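# Seat the matching relay in the black rack's pocket

## Task

Pick out the loose relay (a small transparent box with a colored button at one end) whose button color is the same as the two relays already in the black rack. Set it into the rack's empty pocket with the button on top and press it fully down. Neither relay already in the rack may be raised or removed from the rack, or the task fails.

## Robot and tools

Robot: two arms, left_arm and right_arm, each with a two-finger parallel gripper. Bases in the scene frame: left_arm at (-0.013, +0.371, 0) m, right_arm at (+0.051, -0.406, 0) m, both turned only slightly about z. A two-camera stand is fixed behind the arms. Loose objects may occasionally get a brief nudge from outside.

Frame: the scene frame has its origin at table-top height, midway between the nominal bases. +x points out over the table, +z is up, and left_arm is on the +y side (image left/right does not follow the arm names). All printed hand positions, velocities and targets use this frame and may be off by a few centimetres, more at long reach. Gripper axes: fingers point along its +z and close along its x. end_effector_position is the point between the pads; fingertips reach 17.5 mm further. A block on the wrist juts up to 12 cm toward the gripper's -y side and turns with it.

Row layout (shared by execute_actions and move): 18 numbers, each in [-1, 1]. First the left arm's nine: dx, dy, dz, rx, ry, rz, gripper position, force_limit, speed; then the same nine for the right arm. The six pose numbers are an offset, not a pose: they are measured along scene axes from that arm's Hand target at the start of the action or move, and the turn (rx, ry, rz as one rotation vector) is about the hand's position. Scale: 1.0 = 0.6 m or 180 degrees. Every row counts from that same start, not from the row before; sending the same offset again moves further. Six zeros means no new pose request for that arm. Translations longer than 1.0 may be shortened.

Gripper numbers are absolute settings. position: +1 fully open (50 mm), about -0.65 pads meet, -1 to grip (closes until stopped). force_limit: -1 about 20 N per pad, 0 about 102 N, +1 about 185 N (actual grip can be ~15 N more). speed: -1 = 20 mm/s, 0 = 85, +1 = 150. Both start at +1. A 0 is a real command, so to leave a gripper alone resend its previous three numbers. New force or speed only apply after a position change of at least 0.01. To soften a grip, open first.

execute_actions(actions, cameras): actions is a list of actions; each action is up to 15 rows, one per 1/30 s step, with the last row held out to step 15. An empty list returns state plus images from all cameras. cameras: list of names, ["all"], [] or null.

move(target, speed, blend, stop_force, zero, blocking, cameras): drives each gripper in a straight line toward one row, or through a list of up to 15 rows, all offsets counted from the Hand targets at the move's start. speed: m/s, 0.002 to 1, default 0.25 (turns up to twice that in rad/s), one value or one per target. blend: corner rounding in m per target, 0 = stop at each. stop_force: 12 to 80 N, one value for both arms; an arm's path ends when push against its motion exceeds it, but light pushes on loose parts may go unfelt, it is unreliable while the gripper turns, near singular poses (arm far out, wrist straight) and with fast moves, which often fault on contact. Use it slowly with a small value; leave it out when backing off a surface. zero (default true) re-zeroes the force reading before the move. blocking=false returns after 0.5 s while the move continues (not allowed with stop_force). Paths ignore obstacles and the other arm; a clearance check may hold an arm that gets too near the other. Move lasts at most 10 s of path. Result adds a move: line such as done, off_target, moving, held or fault, plus limits (paced = pose clipped, held = steps withheld).

wait(seconds, cameras): 0 to 3600 s, no new commands; a running move continues and may end it early. stop(cameras): brakes the running move; fingers keep going. zoom_image(camera, region): camera is cam_high, cam_left_wrist or cam_right_wrist (each 672x504); region [x0, y0, x1, y1] in pixels from top-left, at most 504 wide and high, on that camera's latest image. finished_scene(scene): integer number of the current scene; it ends it and the goal must hold without the robot. Make no further calls in that reply.

Results: Hand target is the last commanded pose after clipping (orientation is clipped to within 32 degrees of measured); the gripper may rest short of it, and the next execute_actions re-requests it. object_status: 0 moving, 1 stopped while opening, 2 stopped while closing (a grip), 3 reached position or pads met (usually nothing held). Opening in mm is about (250 - position_measured) x 0.202. Flange force is the estimated outside force along gripper axes, noisy, includes held weight; "no reading" near singular poses. Joint velocities may read within noise. MOTOR HOT warns of overheating.

Avoid: dropping or releasing moving parts, anything falling or being left off the table, hard hits on fixed objects, pressing past a firm contact (arms are stiff). A joint torque over its limit (waist, shoulder, elbow 142 N m; forearm roll, wrist pitch, wrist roll 35.6 N m) or 150 N on any arm part causes a 10 s fault stop; release a grip that pins the arm after one. Overheating from holding loads, stretching out or pushing unreachable poses brakes the arm for 30 to 60 s or more. Never let the arms or fingers press on each other. Joint ranges in rad: waist ±3.491, shoulder ±3.140, elbow -1.187 to 4.328, forearm roll ±3.316, wrist pitch ±3.140, wrist roll ±3.927.

Each tool is called after ">>>" as name([rows], argument=value, ...), one row to a line, values as JSON.

## Session

>>> execute_actions(actions=[])

Scene clock: 0.00 s.
left_arm: end_effector_position=(+0.1752, +0.1352, +0.1562) position_measured=3 object_status=3 end_effector_quat_wxyz=(-0.293, +0.740, +0.420, -0.435) | right_arm: end_effector_position=(+0.2908, -0.1755, +0.3104) position_measured=2 object_status=3 end_effector_quat_wxyz=(+0.032, +0.771, +0.506, -0.384)
Joint positions: left_arm=[-0.237 0.44 -0.258 0.179 -1.966 -0.309] | right_arm=[0.969 0.278 0.248 -0.271 -2.292 -1.461]
Joint velocities: within noise
Flange force (N): no reading
Hand target: left_arm +0.1752, +0.1352, +0.1562; -0.293, +0.740, +0.420, -0.435 | right_arm +0.2908, -0.1755, +0.3104; +0.032, +0.771, +0.506, -0.384
Tool commands: left_gripper/position=+1.0 left_gripper/force_limit=+1.0 left_gripper/speed=+1.0 right_gripper/position=+1.0 right_gripper/force_limit=+1.0 right_gripper/speed=+1.0

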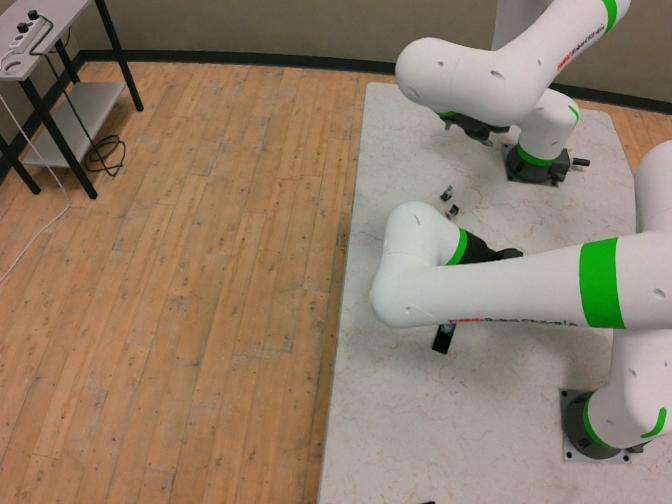

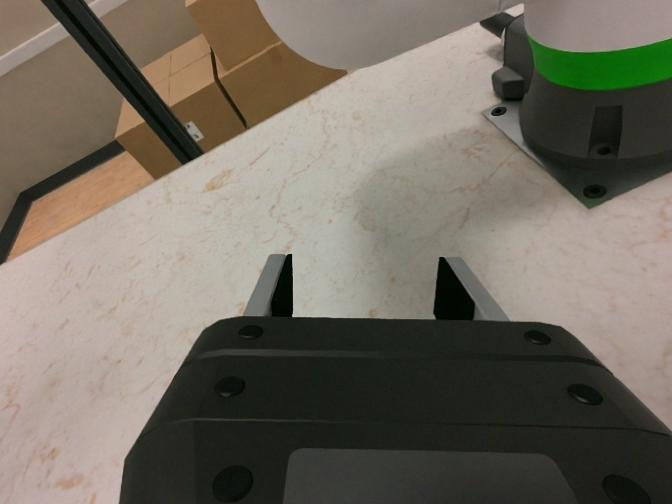

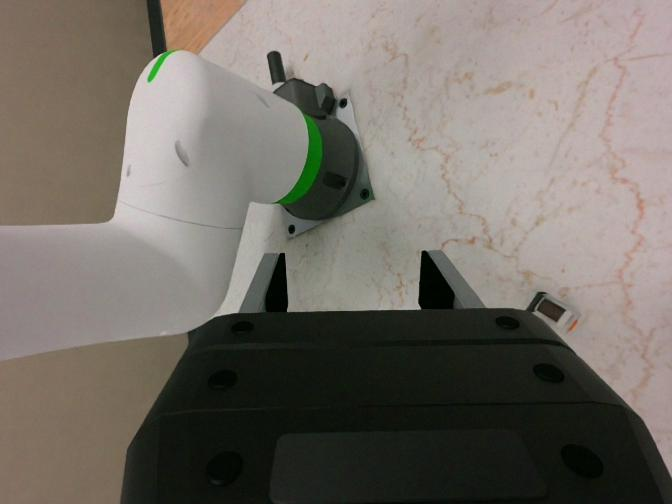

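>>> zoom_image(camera="cam_high", region=[420, 160, 520, 240])

>>> zoom_image(camera="cam_high", region=[400, 300, 500, 380])

>>> zoom_image(camera="cam_right_wrist", region=[500, 270, 620, 350])

Scaled by 5.040 from the camera's image (finer frame: 960x720).

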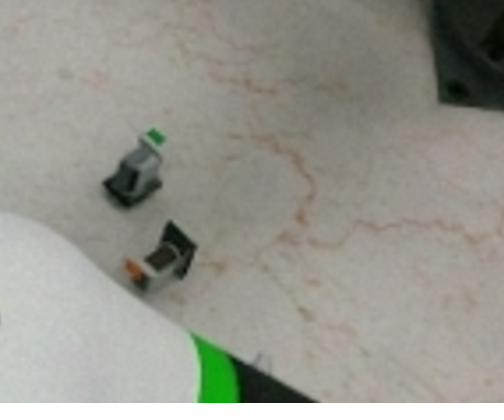

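Scaled by 5.040 from the camera's image (finer frame: 960x720).

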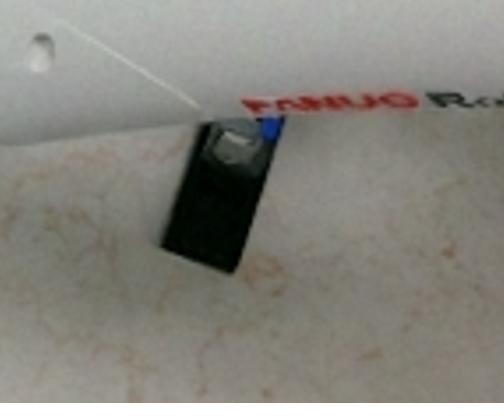

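Scaled by 4.200 from the camera's image (finer frame: 960x720).

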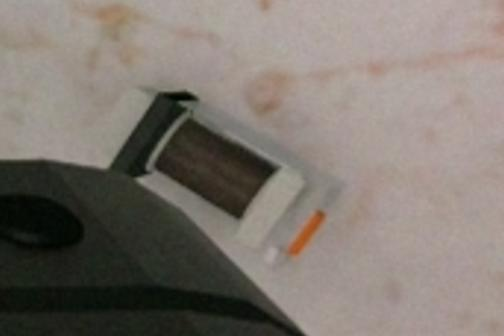

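>>> move(target=[0.208, 0.108, 0.406, 0.0681, -0.349, 0.1534, 1, 1, 1, 0.015, -0.2075, 0.15, 0.1936, -0.1639, 0.1234, 1, 1, 1], speed=0.3, cameras=["all"])

Scene clock: 94.63 s.
left_arm: end_effector_position=(+0.3000, +0.2000, +0.3998) position_measured=3 object_status=3 end_effector_quat_wxyz=(+0.000, +0.707, +0.707, +0.000) | right_arm: end_effector_position=(+0.2998, -0.3000, +0.4004) position_measured=2 object_status=3 end_effector_quat_wxyz=(+0.000, +0.707, +0.707, +0.000)
Joint positions: left_arm=[-0.104 -0.193 0.107 0 -1.87 0.127] | right_arm=[0.921 -0.413 -0.046 0.001 -1.937 -0.904]
Flange force (N): left_arm=[-6.9 1.8 -2.1] | right_arm=[4.4 -5.6 2.5]
Hand target: left_arm +0.3000, +0.2000, +0.3998; +0.000, +0.707, +0.707, +0.000 | right_arm +0.2998, -0.3000, +0.4004; +0.000, +0.707, +0.707, +0.000
Off the commanded pose: left_arm 0.000 m, 0 deg | right_arm 0.000 m, 0 deg.
move: done

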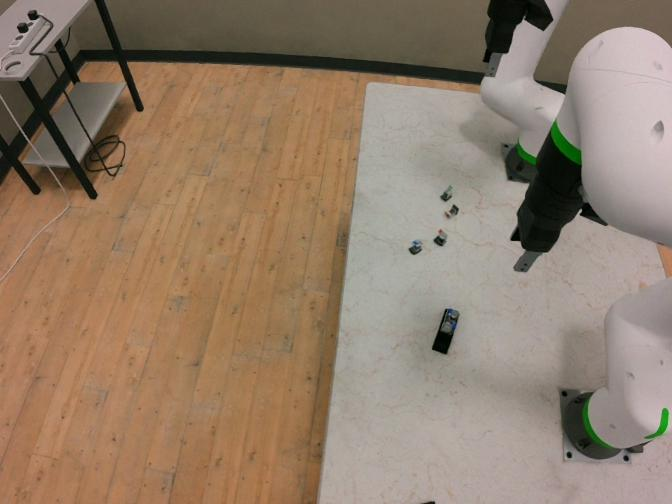

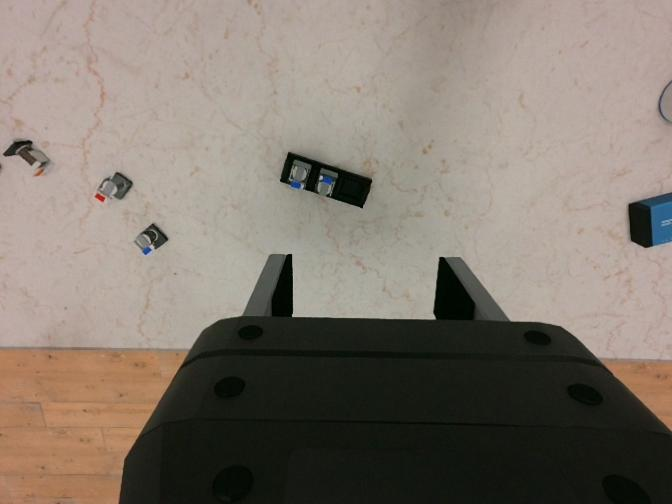

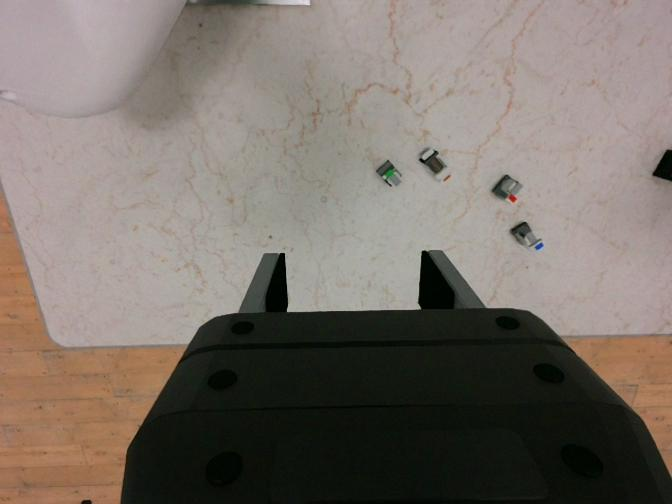

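>>> zoom_image(camera="cam_left_wrist", region=[260, 130, 400, 235])

>>> zoom_image(camera="cam_left_wrist", region=[80, 160, 200, 280])

>>> zoom_image(camera="cam_right_wrist", region=[360, 130, 560, 260])

>>> zoom_image(camera="cam_high", region=[390, 170, 490, 270])

>>> zoom_image(camera="cam_high", region=[410, 290, 490, 370])

Scaled by 3.600 from the camera's image (finer frame: 960x720).

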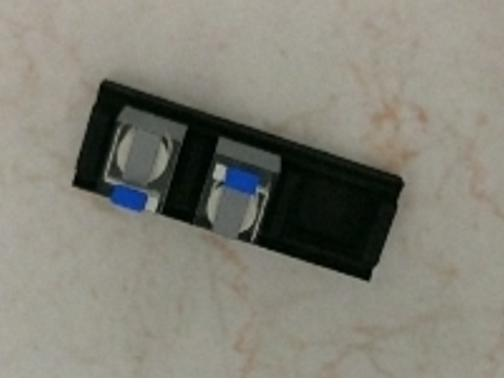

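Scaled by 4.200 from the camera's image (finer frame: 960x720).

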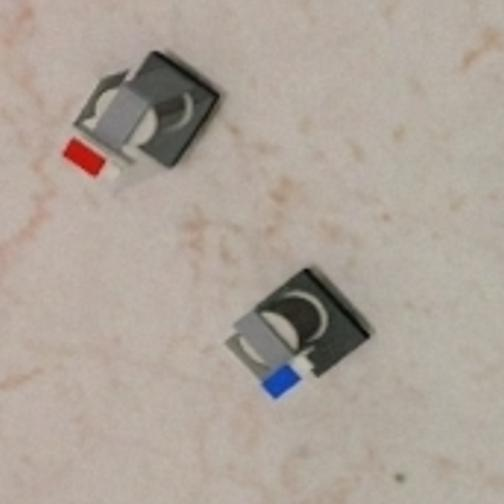

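Scaled by 2.520 from the camera's image (finer frame: 960x720).

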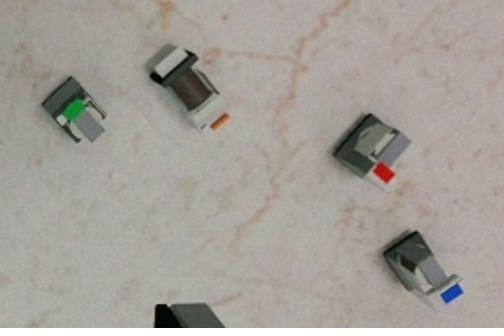

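Scaled by 5.040 from the camera's image (finer frame: 960x720).

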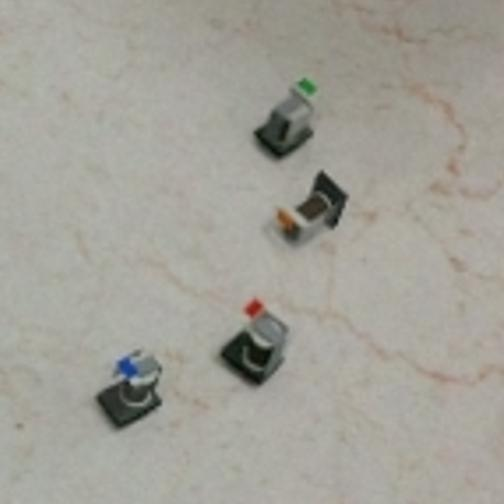

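Scaled by 6.300 from the camera's image (finer frame: 960x720).

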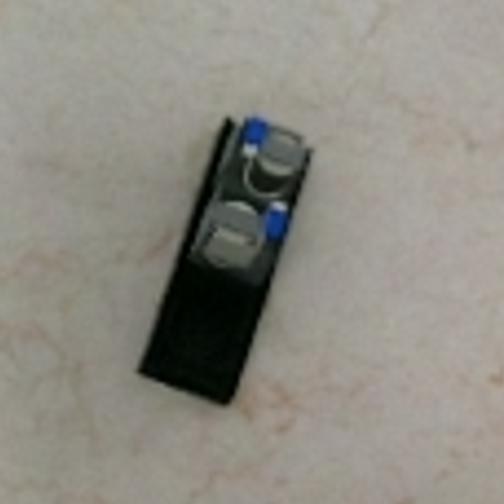

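>>> move(target=[0, -0.16667, 0, 0, 0, 0, 1, 1, 1, 0.0, -0.16667, 0, 0, 0, 0, 1, 1, 1], speed=0.3, cameras=["all"])

Scene clock: 124.93 s.
left_arm: end_effector_position=(+0.3000, +0.1000, +0.3998) position_measured=3 object_status=3 end_effector_quat_wxyz=(+0.000, +0.707, +0.707, +0.000) | right_arm: end_effector_position=(+0.2998, -0.4000, +0.4004) position_measured=2 object_status=3 end_effector_quat_wxyz=(+0.000, +0.707, +0.707, +0.000)
Joint positions: left_arm=[-0.371 -0.048 0.234 0 -1.853 0.394] | right_arm=[0.59 -0.469 -0.078 0.001 -1.961 -0.573]
Flange force (N): left_arm=[-6.1 0.6 -1.6] | right_arm=[6.5 -4.8 2.8]
Hand target: left_arm +0.3000, +0.1000, +0.3998; +0.000, +0.707, +0.707, +0.000 | right_arm +0.2998, -0.4000, +0.4004; +0.000, +0.707, +0.707, +0.000
Off the commanded pose: left_arm 0.000 m, 0 deg | right_arm 0.000 m, 0 deg.
move: done

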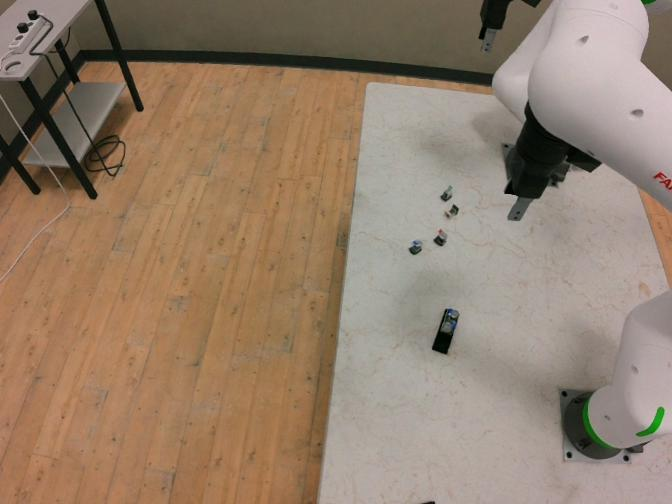

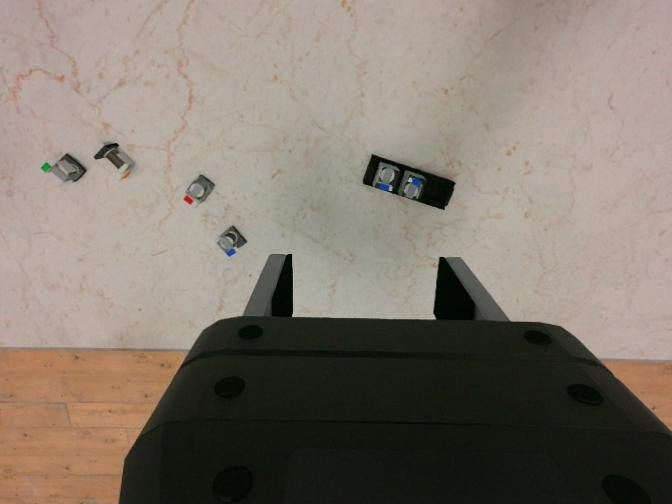

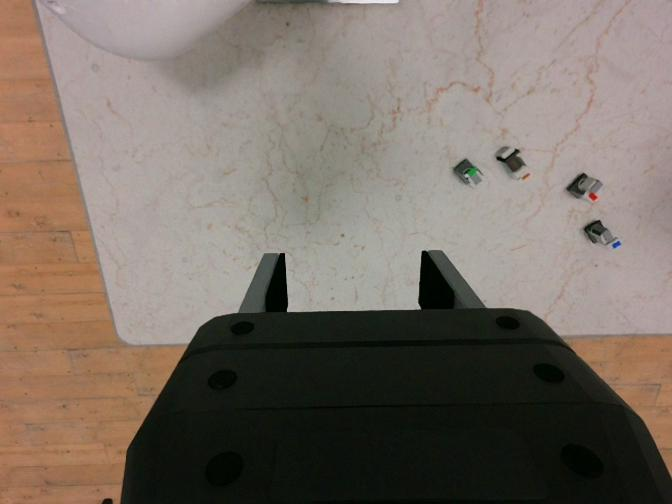

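>>> move(target=[0, 0, -0.25, 0, 0, 0, 1, 1, 1, 0.0, 0, -0.25, 0, 0, 0, 1, 1, 1], speed=0.3, cameras=["all"])

Scene clock: 135.03 s.
left_arm: end_effector_position=(+0.3000, +0.1000, +0.2498) position_measured=3 object_status=3 end_effector_quat_wxyz=(+0.000, +0.707, +0.707, +0.000) | right_arm: end_effector_position=(+0.2998, -0.3999, +0.2504) position_measured=2 object_status=3 end_effector_quat_wxyz=(+0.000, +0.707, +0.707, +0.000)
Joint positions: left_arm=[-0.371 -0.087 -0.155 0 -1.503 0.394] | right_arm=[0.59 -0.558 -0.483 0.001 -1.644 -0.574]
Flange force (N): left_arm=[-6.4 1.4 -0.9] | right_arm=[4.7 -4.6 2.7]
Hand target: left_arm +0.3000, +0.1000, +0.2498; +0.000, +0.707, +0.707, +0.000 | right_arm +0.2998, -0.4000, +0.2504; +0.000, +0.707, +0.707, +0.000
Off the commanded pose: left_arm 0.000 m, 0 deg | right_arm 0.000 m, 0 deg.
move: done

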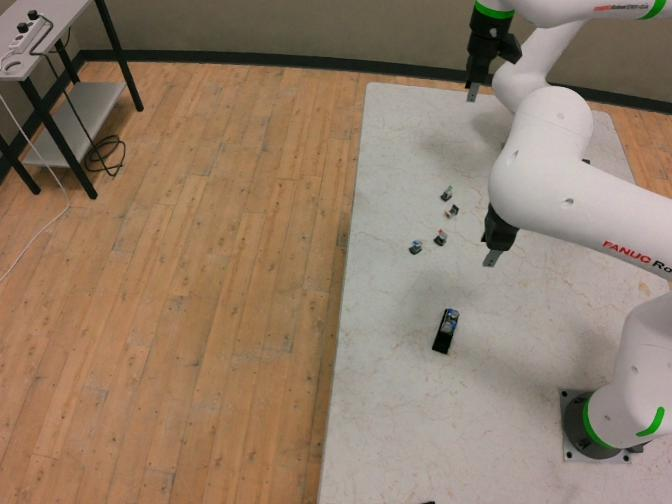

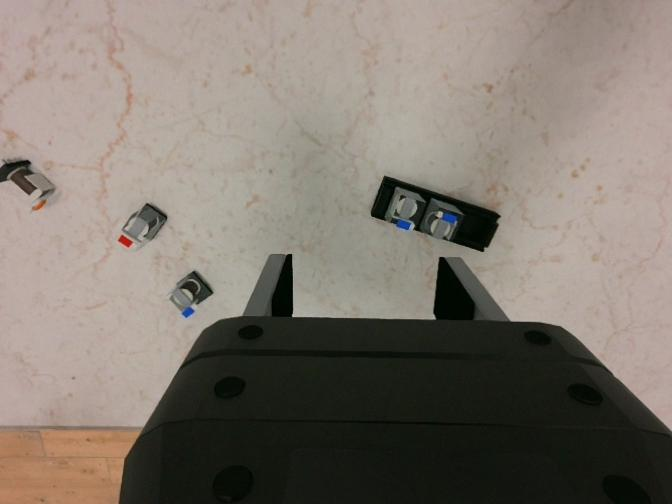

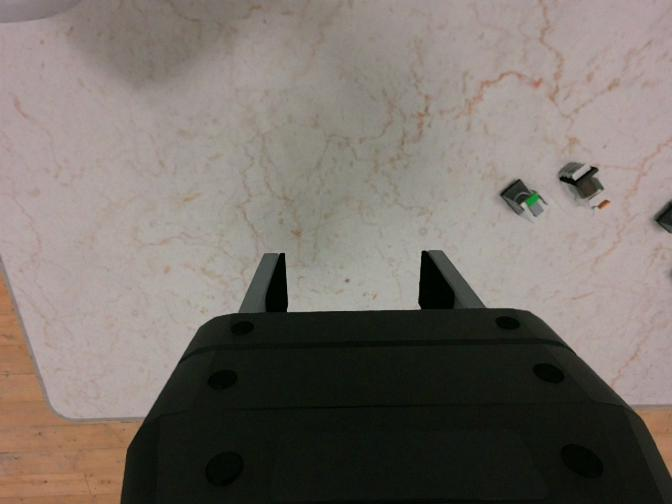

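>>> zoom_image(camera="cam_high", region=[425, 300, 465, 360])

>>> zoom_image(camera="cam_left_wrist", region=[360, 165, 510, 260])

>>> zoom_image(camera="cam_left_wrist", region=[100, 190, 230, 325])

Scaled by 8.400 from the camera's image (finer frame: 960x720).

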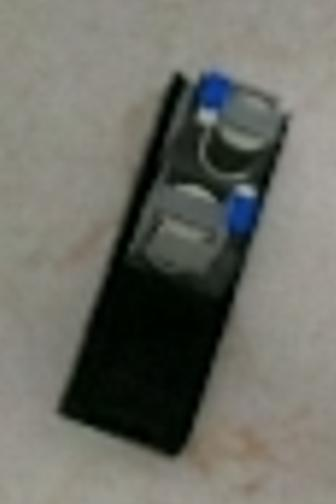

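Scaled by 3.360 from the camera's image (finer frame: 960x720).

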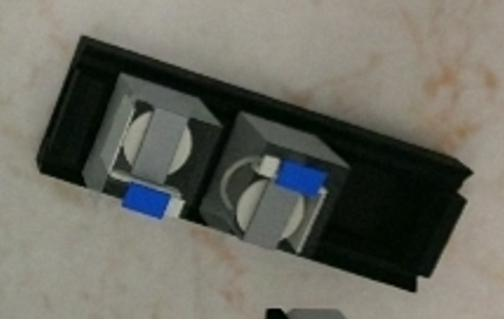

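Scaled by 3.733 from the camera's image (finer frame: 960x720).

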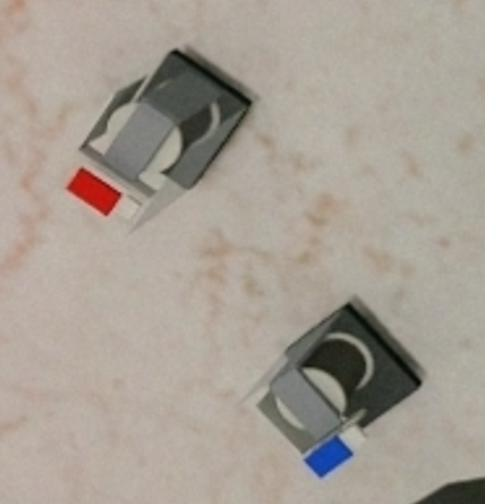

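>>> move(target=[0.0333, 0.1083, -0.0833, 0, 0, 0, 1, 1, 1, 0.0, 0, 0, 0, 0, 0, 1, 1, 1], speed=0.3, cameras=["cam_left_wrist"])

>>> zoom_image(camera="cam_left_wrist", region=[220, 110, 460, 290])

Scene clock: 198.13 s.
left_arm: end_effector_position=(+0.3200, +0.1649, +0.1998) position_measured=3 object_status=3 end_effector_quat_wxyz=(+0.000, +0.707, +0.707, +0.000) | right_arm: end_effector_position=(+0.2998, -0.4000, +0.2504) position_measured=2 object_status=3 end_effector_quat_wxyz=(+0.000, +0.707, +0.707, +0.000)
Joint positions: left_arm=[-0.193 -0.131 -0.311 0 -1.39 0.216] | right_arm=[0.59 -0.557 -0.483 0.001 -1.644 -0.573]
Flange force (N): left_arm=[-6.1 1.9 -0.3] | right_arm=[6.0 -4.6 2.5]
Hand target: left_arm +0.3200, +0.1649, +0.1998; +0.000, +0.707, +0.707, +0.000 | right_arm +0.2998, -0.4000, +0.2504; +0.000, +0.707, +0.707, +0.000
Off the commanded pose: left_arm 0.000 m, 0 deg | right_arm 0.000 m, 0 deg.
move: done

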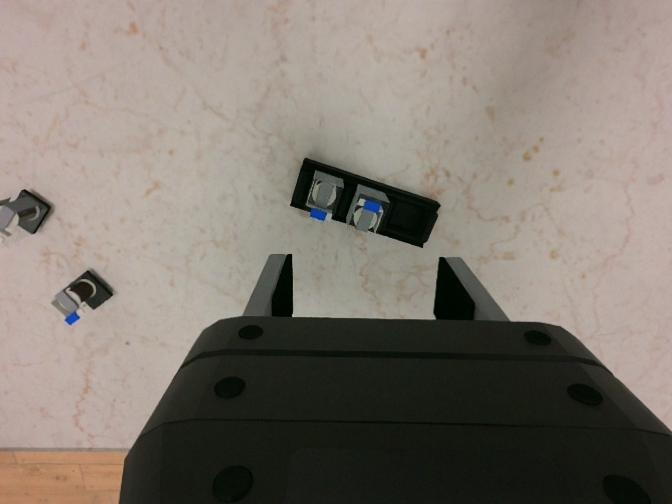

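Scaled by 2.100 from the camera's image (finer frame: 960x720).

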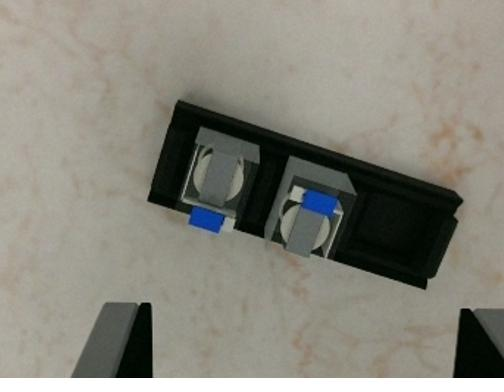

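>>> move(target=[0.165, -0.3717, -0.0833, 0, 0, -0.291, 1, 1, 1, 0.0, 0, 0, 0, 0, 0, 1, 1, 1], speed=0.3, cameras=["all"])

>>> zoom_image(camera="cam_left_wrist", region=[260, 120, 480, 320])

Scene clock: 246.43 s.
left_arm: end_effector_position=(+0.4190, -0.0581, +0.1498) position_measured=3 object_status=3 end_effector_quat_wxyz=(+0.000, +0.947, +0.322, +0.000) | right_arm: end_effector_position=(+0.2998, -0.4000, +0.2504) position_measured=2 object_status=3 end_effector_quat_wxyz=(+0.000, +0.707, +0.707, +0.000)
Joint positions: left_arm=[-0.544 0.441 0.226 0 -1.357 -0.348] | right_arm=[0.59 -0.557 -0.483 0.001 -1.644 -0.573]
Flange force (N): left_arm=[-2.2 6.5 0.0] | right_arm=[5.4 -4.8 2.4]
Hand target: left_arm +0.4190, -0.0581, +0.1498; +0.000, +0.947, +0.322, +0.000 | right_arm +0.2998, -0.4000, +0.2504; +0.000, +0.707, +0.707, +0.000
Off the commanded pose: left_arm 0.000 m, 0 deg | right_arm 0.000 m, 0 deg.
move: done

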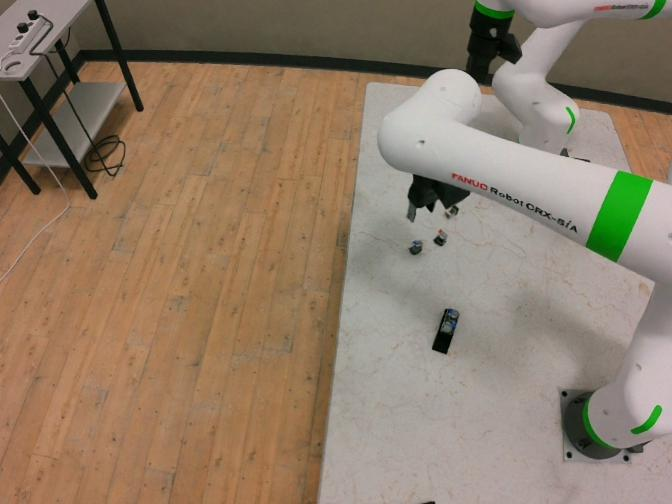

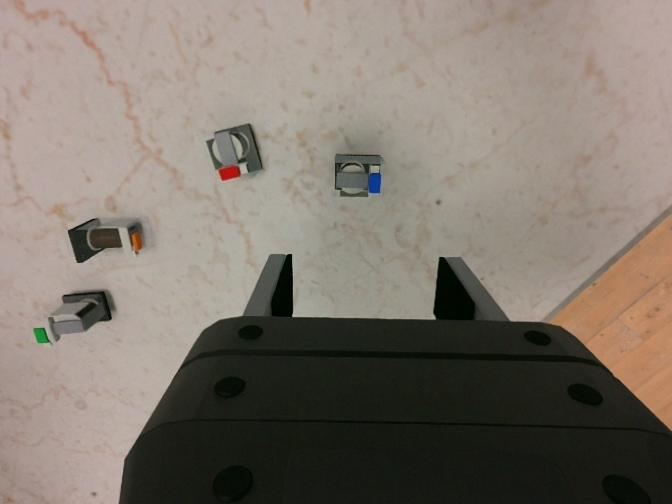

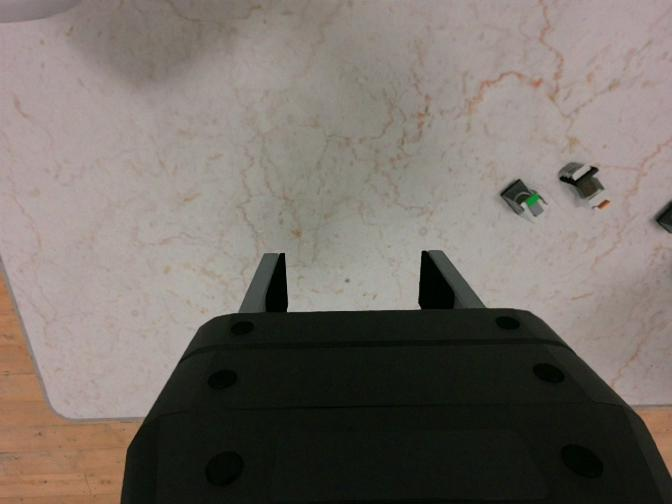

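Scaled by 2.291 from the camera's image (finer frame: 960x720).

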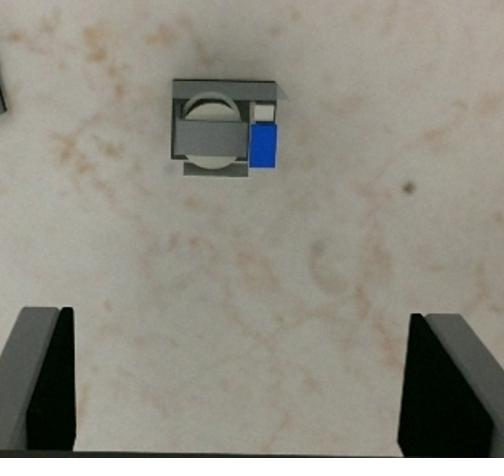

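>>> move(target=[-0.0122, 0.0158, -0.1, 0, 0, 0, 1, 1, 1, 0.0, 0, 0, 0, 0, 0, 1, 1, 1], speed=0.2, cameras=["cam_left_wrist"])

>>> zoom_image(camera="cam_left_wrist", region=[240, 140, 500, 340])

Scene clock: 301.13 s.
left_arm: end_effector_position=(+0.4117, -0.0486, +0.0899) position_measured=3 object_status=3 end_effector_quat_wxyz=(+0.000, +0.947, +0.322, +0.000) | right_arm: end_effector_position=(+0.2998, -0.4000, +0.2504) position_measured=2 object_status=3 end_effector_quat_wxyz=(+0.000, +0.707, +0.707, +0.000)
Joint positions: left_arm=[-0.537 0.454 0.099 0 -1.217 -0.355] | right_arm=[0.59 -0.557 -0.483 0.001 -1.644 -0.573]
Flange force (N): left_arm=[-2.4 3.9 0.4] | right_arm=[5.3 -4.2 2.3]
Hand target: left_arm +0.4117, -0.0486, +0.0898; +0.000, +0.947, +0.322, +0.000 | right_arm +0.2998, -0.4000, +0.2504; +0.000, +0.707, +0.707, +0.000
Off the commanded pose: left_arm 0.000 m, 0 deg | right_arm 0.000 m, 0 deg.
move: done

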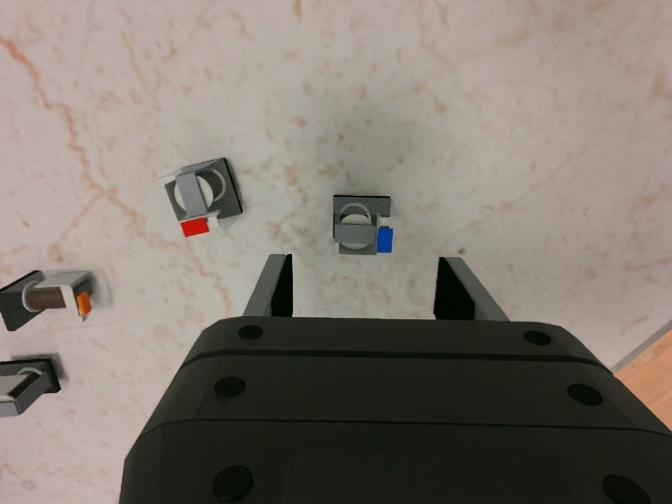

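Scaled by 1.938 from the camera's image (finer frame: 960x720).

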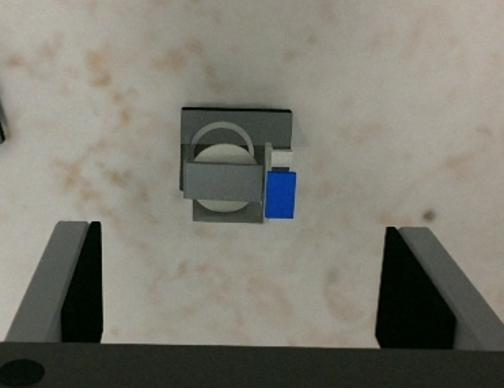

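>>> move(target=[-0.0042, 0.0095, -0.0417, 0, 0, 0, 1, 1, 1, 0.0, 0, 0, 0, 0, 0, 1, 1, 1], speed=0.15, cameras=["cam_left_wrist"])

>>> zoom_image(camera="cam_left_wrist", region=[240, 150, 500, 350])

Scene clock: 346.77 s.
left_arm: end_effector_position=(+0.4092, -0.0428, +0.0648) position_measured=3 object_status=3 end_effector_quat_wxyz=(+0.000, +0.947, +0.322, +0.000) | right_arm: end_effector_position=(+0.2998, -0.4000, +0.2504) position_measured=2 object_status=3 end_effector_quat_wxyz=(+0.000, +0.707, +0.707, +0.000)
Joint positions: left_arm=[-0.531 0.463 0.05 0 -1.158 -0.361] | right_arm=[0.59 -0.557 -0.483 0.001 -1.644 -0.573]
Flange force (N): left_arm=[-2.4 4.3 0.9] | right_arm=[6.3 -4.7 2.3]
Hand target: left_arm +0.4091, -0.0429, +0.0648; +0.000, +0.947, +0.322, +0.000 | right_arm +0.2998, -0.4000, +0.2504; +0.000, +0.707, +0.707, +0.000
Off the commanded pose: left_arm 0.000 m, 0 deg | right_arm 0.000 m, 0 deg.
move: done

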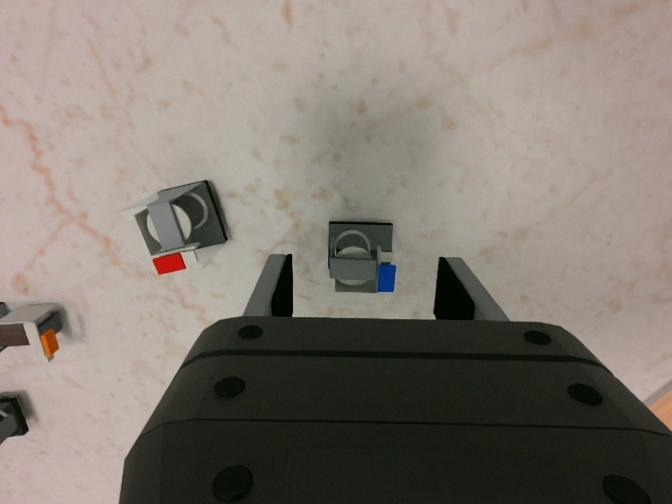

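Scaled by 1.938 from the camera's image (finer frame: 960x720).

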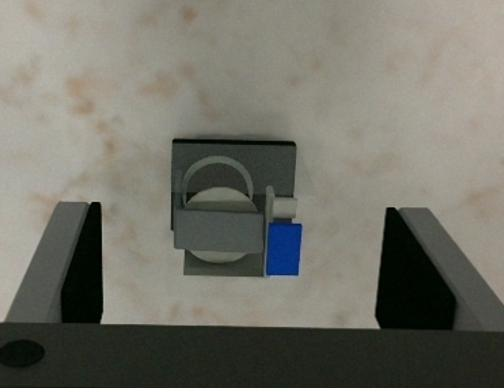

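>>> move(target=[0, 0, -0.0455, 0, 0, 0, 1, 1, 1, 0.0, 0, 0, 0, 0, 0, 1, 1, 1], speed=0.1, cameras=["cam_left_wrist"])

>>> zoom_image(camera="cam_left_wrist", region=[240, 190, 500, 390])

Scene clock: 373.10 s.
left_arm: end_effector_position=(+0.4091, -0.0429, +0.0375) position_measured=3 object_status=3 end_effector_quat_wxyz=(+0.000, +0.947, +0.322, +0.000) | right_arm: end_effector_position=(+0.2998, -0.4000, +0.2504) position_measured=2 object_status=3 end_effector_quat_wxyz=(+0.000, +0.707, +0.707, +0.000)
Joint positions: left_arm=[-0.531 0.491 0.022 0 -1.102 -0.361] | right_arm=[0.59 -0.557 -0.483 0.001 -1.644 -0.573]
Flange force (N): left_arm=[-2.3 4.2 1.0] | right_arm=[5.9 -4.2 2.3]
Hand target: left_arm +0.4091, -0.0429, +0.0375; +0.000, +0.947, +0.322, +0.000 | right_arm +0.2998, -0.4000, +0.2504; +0.000, +0.707, +0.707, +0.000
Off the commanded pose: left_arm 0.000 m, 0 deg | right_arm 0.000 m, 0 deg.
move: done

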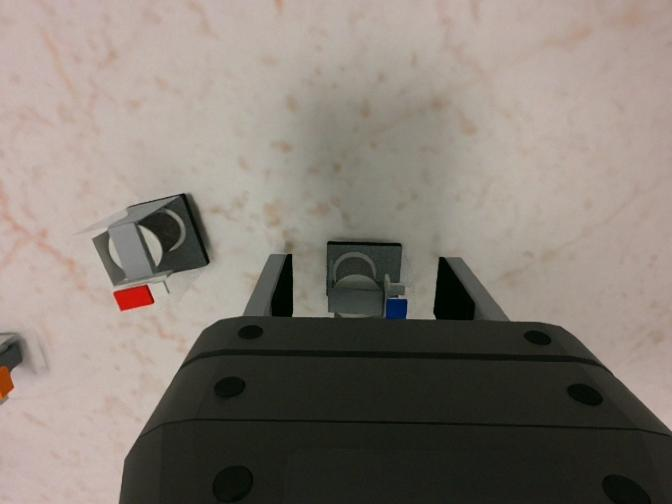

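Scaled by 1.938 from the camera's image (finer frame: 960x720).

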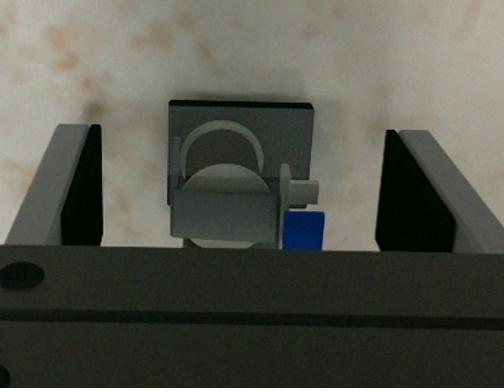

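>>> move(target=[0, 0, 0, 0, 0, 0, -1, -0.8, -0.8, 0.0, 0, 0, 0, 0, 0, 1, 1, 1], speed=0.1, cameras=["cam_left_wrist"])

>>> zoom_image(camera="cam_left_wrist", region=[240, 190, 500, 390])

Scene clock: 380.67 s.
left_arm: end_effector_position=(+0.4091, -0.0429, +0.0375) position_measured=117 object_status=2 end_effector_quat_wxyz=(+0.000, +0.947, +0.322, +0.000) | right_arm: end_effector_position=(+0.2998, -0.4000, +0.2504) position_measured=2 object_status=3 end_effector_quat_wxyz=(+0.000, +0.707, +0.707, +0.000)
Joint positions: left_arm=[-0.531 0.491 0.022 0 -1.102 -0.361] | right_arm=[0.59 -0.557 -0.483 0.001 -1.644 -0.573]
Flange force (N): left_arm=[-1.8 5.8 1.1] | right_arm=[5.1 -3.9 2.5]
Hand target: left_arm +0.4091, -0.0429, +0.0375; +0.000, +0.947, +0.322, +0.000 | right_arm +0.2998, -0.4000, +0.2504; +0.000, +0.707, +0.707, +0.000
Off the commanded pose: left_arm 0.000 m, 0 deg | right_arm 0.000 m, 0 deg.
move: done

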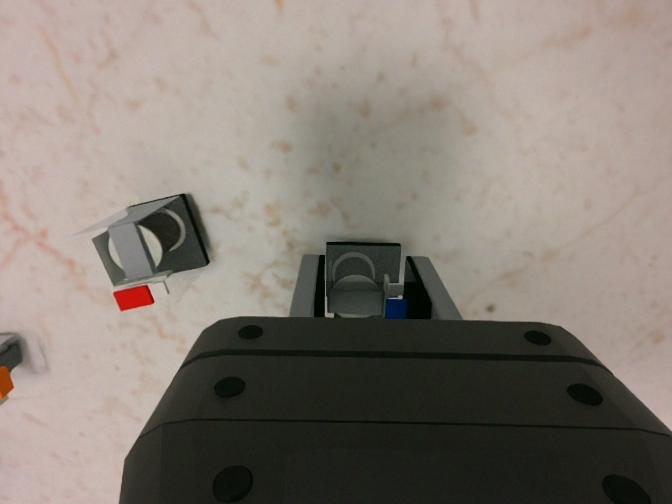

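Scaled by 1.938 from the camera's image (finer frame: 960x720).

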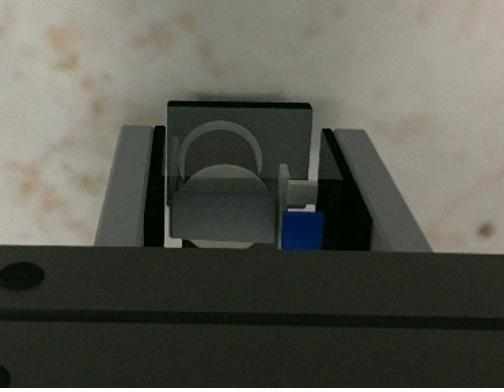

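>>> move([
  [0, 0, 0.12, 0, 0, 0, -1, -0.8, -0.8, 0.0, 0, 0, 0, 0, 0, 1, 1, 1],
  [-0.1202, 0.4087, 0.1542, 0, 0, -0.3011, -1, -0.8, -0.8, 0.0, 0, 0, 0, 0, 0, 1, 1, 1],
], speed=0.2, blend=[0.03, 0], cameras=["all"])

>>> zoom_image(camera="cam_left_wrist", region=[240, 130, 500, 330])

Scene clock: 406.60 s.
left_arm: end_effector_position=(+0.3370, +0.2023, +0.1300) position_measured=117 object_status=2 end_effector_quat_wxyz=(+0.000, +0.990, -0.144, +0.000) | right_arm: end_effector_position=(+0.2998, -0.4000, +0.2504) position_measured=2 object_status=3 end_effector_quat_wxyz=(+0.000, +0.707, +0.707, +0.000)
Joint positions: left_arm=[-0.085 -0.09 -0.444 0 -1.218 -1.752] | right_arm=[0.59 -0.557 -0.483 0.001 -1.644 -0.573]
Flange force (N): left_arm=[4.3 5.8 1.4] | right_arm=[6.1 -4.2 2.4]
Hand target: left_arm +0.3370, +0.2023, +0.1300; +0.000, +0.990, -0.144, +0.000 | right_arm +0.2998, -0.4000, +0.2504; +0.000, +0.707, +0.707, +0.000
Off the commanded pose: left_arm 0.000 m, 0 deg | right_arm 0.000 m, 0 deg.
move: done

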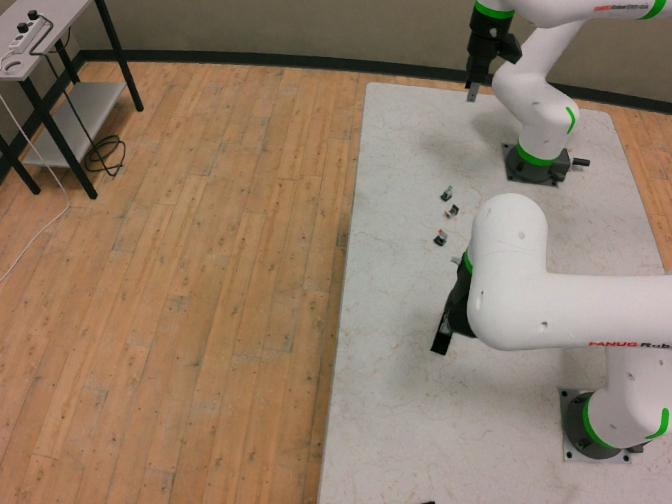

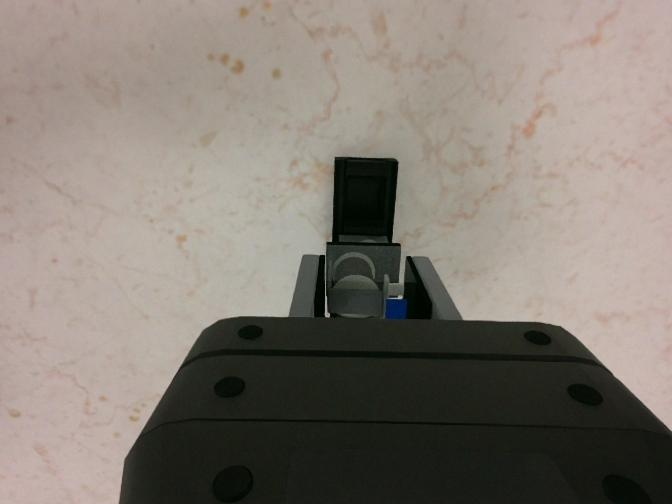

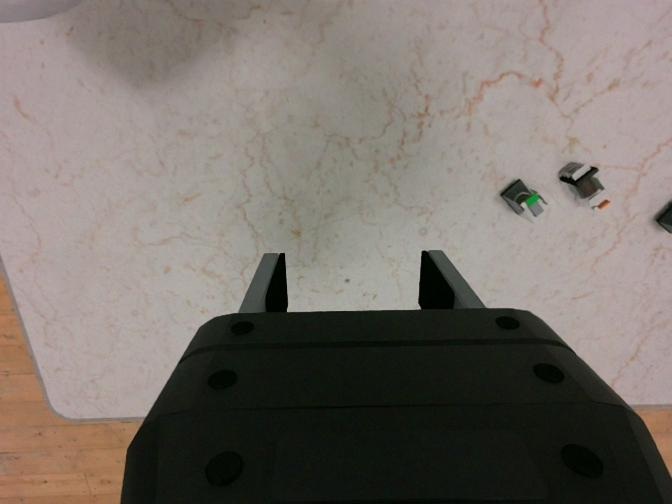

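Scaled by 1.938 from the camera's image (finer frame: 960x720).

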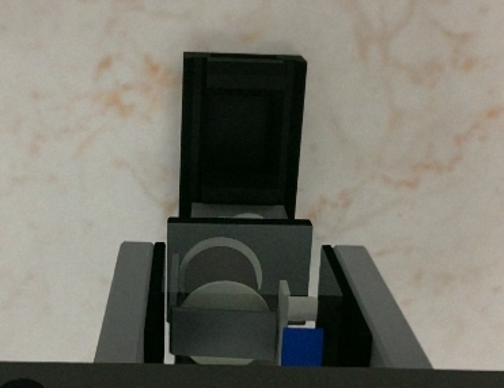

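>>> zoom_image(camera="cam_left_wrist", region=[320, 145, 420, 250])

Scaled by 4.800 from the camera's image (finer frame: 960x720).

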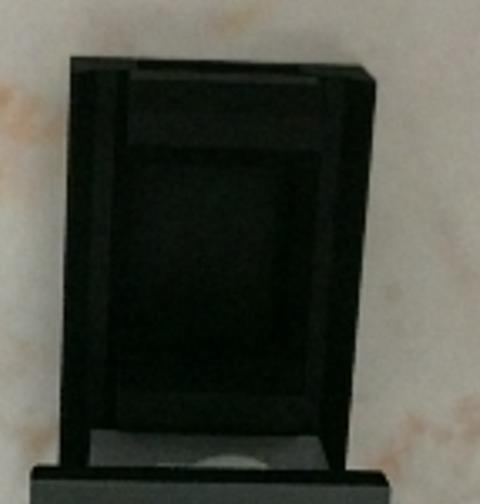

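>>> move(target=[-0.0233, -0.0783, -0.0333, 0, 0, -0.0056, -1, -0.8, -0.8, 0.0, 0, 0, 0, 0, 0, 1, 1, 1], speed=0.15, cameras=["cam_left_wrist"])

>>> zoom_image(camera="cam_left_wrist", region=[290, 30, 430, 170])

Scene clock: 442.10 s.
left_arm: end_effector_position=(+0.3230, +0.1554, +0.1100) position_measured=117 object_status=2 end_effector_quat_wxyz=(+0.000, +0.988, -0.153, +0.000) | right_arm: end_effector_position=(+0.2998, -0.4000, +0.2504) position_measured=2 object_status=3 end_effector_quat_wxyz=(+0.000, +0.707, +0.707, +0.000)
Joint positions: left_arm=[-0.216 -0.042 -0.448 0 -1.165 -1.638] | right_arm=[0.59 -0.557 -0.483 0.001 -1.644 -0.573]
Flange force (N): left_arm=[4.0 6.5 0.3] | right_arm=[6.2 -4.9 2.5]
Hand target: left_arm +0.3230, +0.1553, +0.1100; +0.000, +0.988, -0.153, +0.000 | right_arm +0.2998, -0.4000, +0.2504; +0.000, +0.707, +0.707, +0.000
Off the commanded pose: left_arm 0.000 m, 0 deg | right_arm 0.000 m, 0 deg.
move: done

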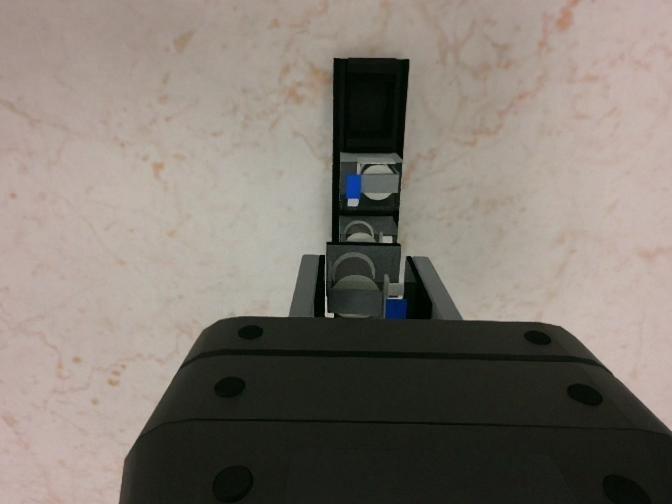

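Scaled by 3.600 from the camera's image (finer frame: 960x720).

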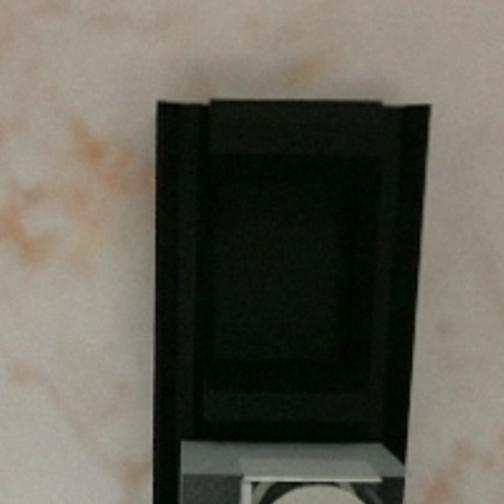

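>>> move(target=[-0.007, -0.05, 0.0667, 0, 0, 0, -1, -0.8, -0.8, 0.0, 0, 0, 0, 0, 0, 1, 1, 1], speed=0.15, cameras=["cam_left_wrist"])

>>> zoom_image(camera="cam_left_wrist", region=[280, 20, 440, 180])

Scene clock: 491.93 s.
left_arm: end_effector_position=(+0.3188, +0.1254, +0.1501) position_measured=117 object_status=2 end_effector_quat_wxyz=(+0.000, +0.988, -0.153, +0.000) | right_arm: end_effector_position=(+0.2998, -0.4000, +0.2504) position_measured=2 object_status=3 end_effector_quat_wxyz=(+0.000, +0.707, +0.707, +0.000)
Joint positions: left_arm=[-0.294 -0.043 -0.35 0 -1.264 -1.56] | right_arm=[0.59 -0.557 -0.483 0.001 -1.644 -0.573]
Flange force (N): left_arm=[3.6 5.8 0.2] | right_arm=[6.2 -4.6 2.4]
Hand target: left_arm +0.3188, +0.1253, +0.1501; +0.000, +0.988, -0.153, +0.000 | right_arm +0.2998, -0.4000, +0.2504; +0.000, +0.707, +0.707, +0.000
Off the commanded pose: left_arm 0.000 m, 0 deg | right_arm 0.000 m, 0 deg.
move: done

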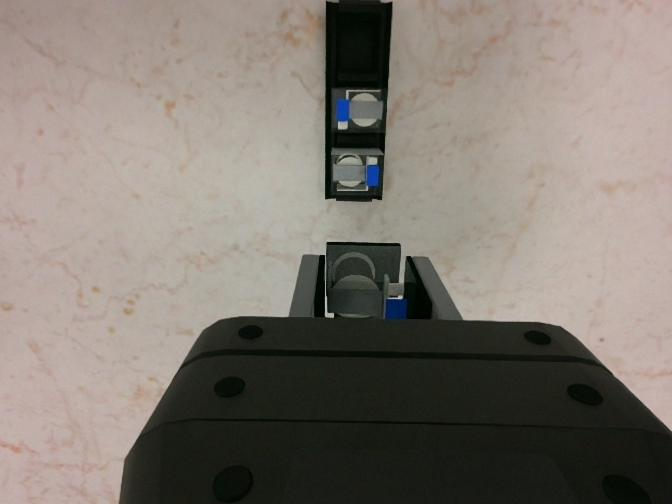

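Scaled by 3.150 from the camera's image (finer frame: 960x720).

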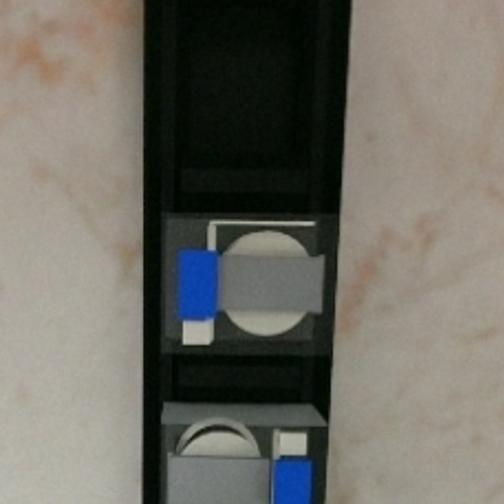

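>>> zoom_image(camera="cam_left_wrist", region=[310, 80, 410, 210])

>>> zoom_image(camera="cam_left_wrist", region=[310, 0, 410, 100])

Scaled by 3.877 from the camera's image (finer frame: 960x720).

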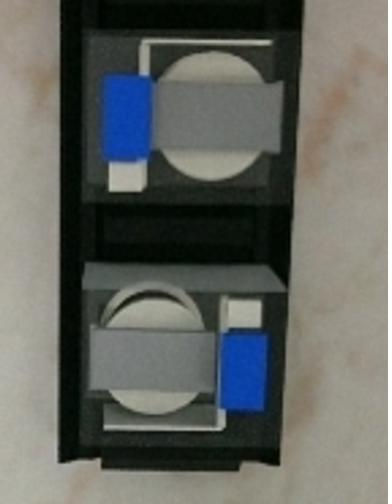

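Scaled by 5.040 from the camera's image (finer frame: 960x720).

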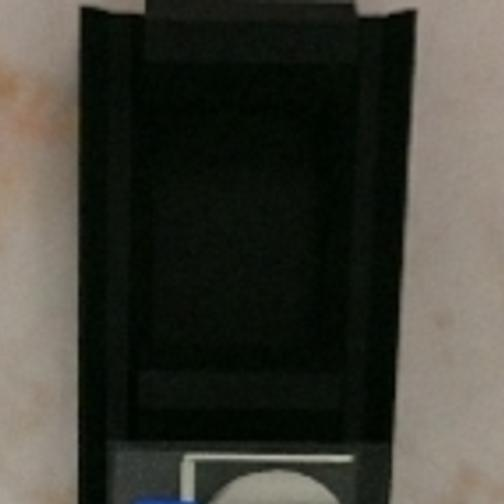

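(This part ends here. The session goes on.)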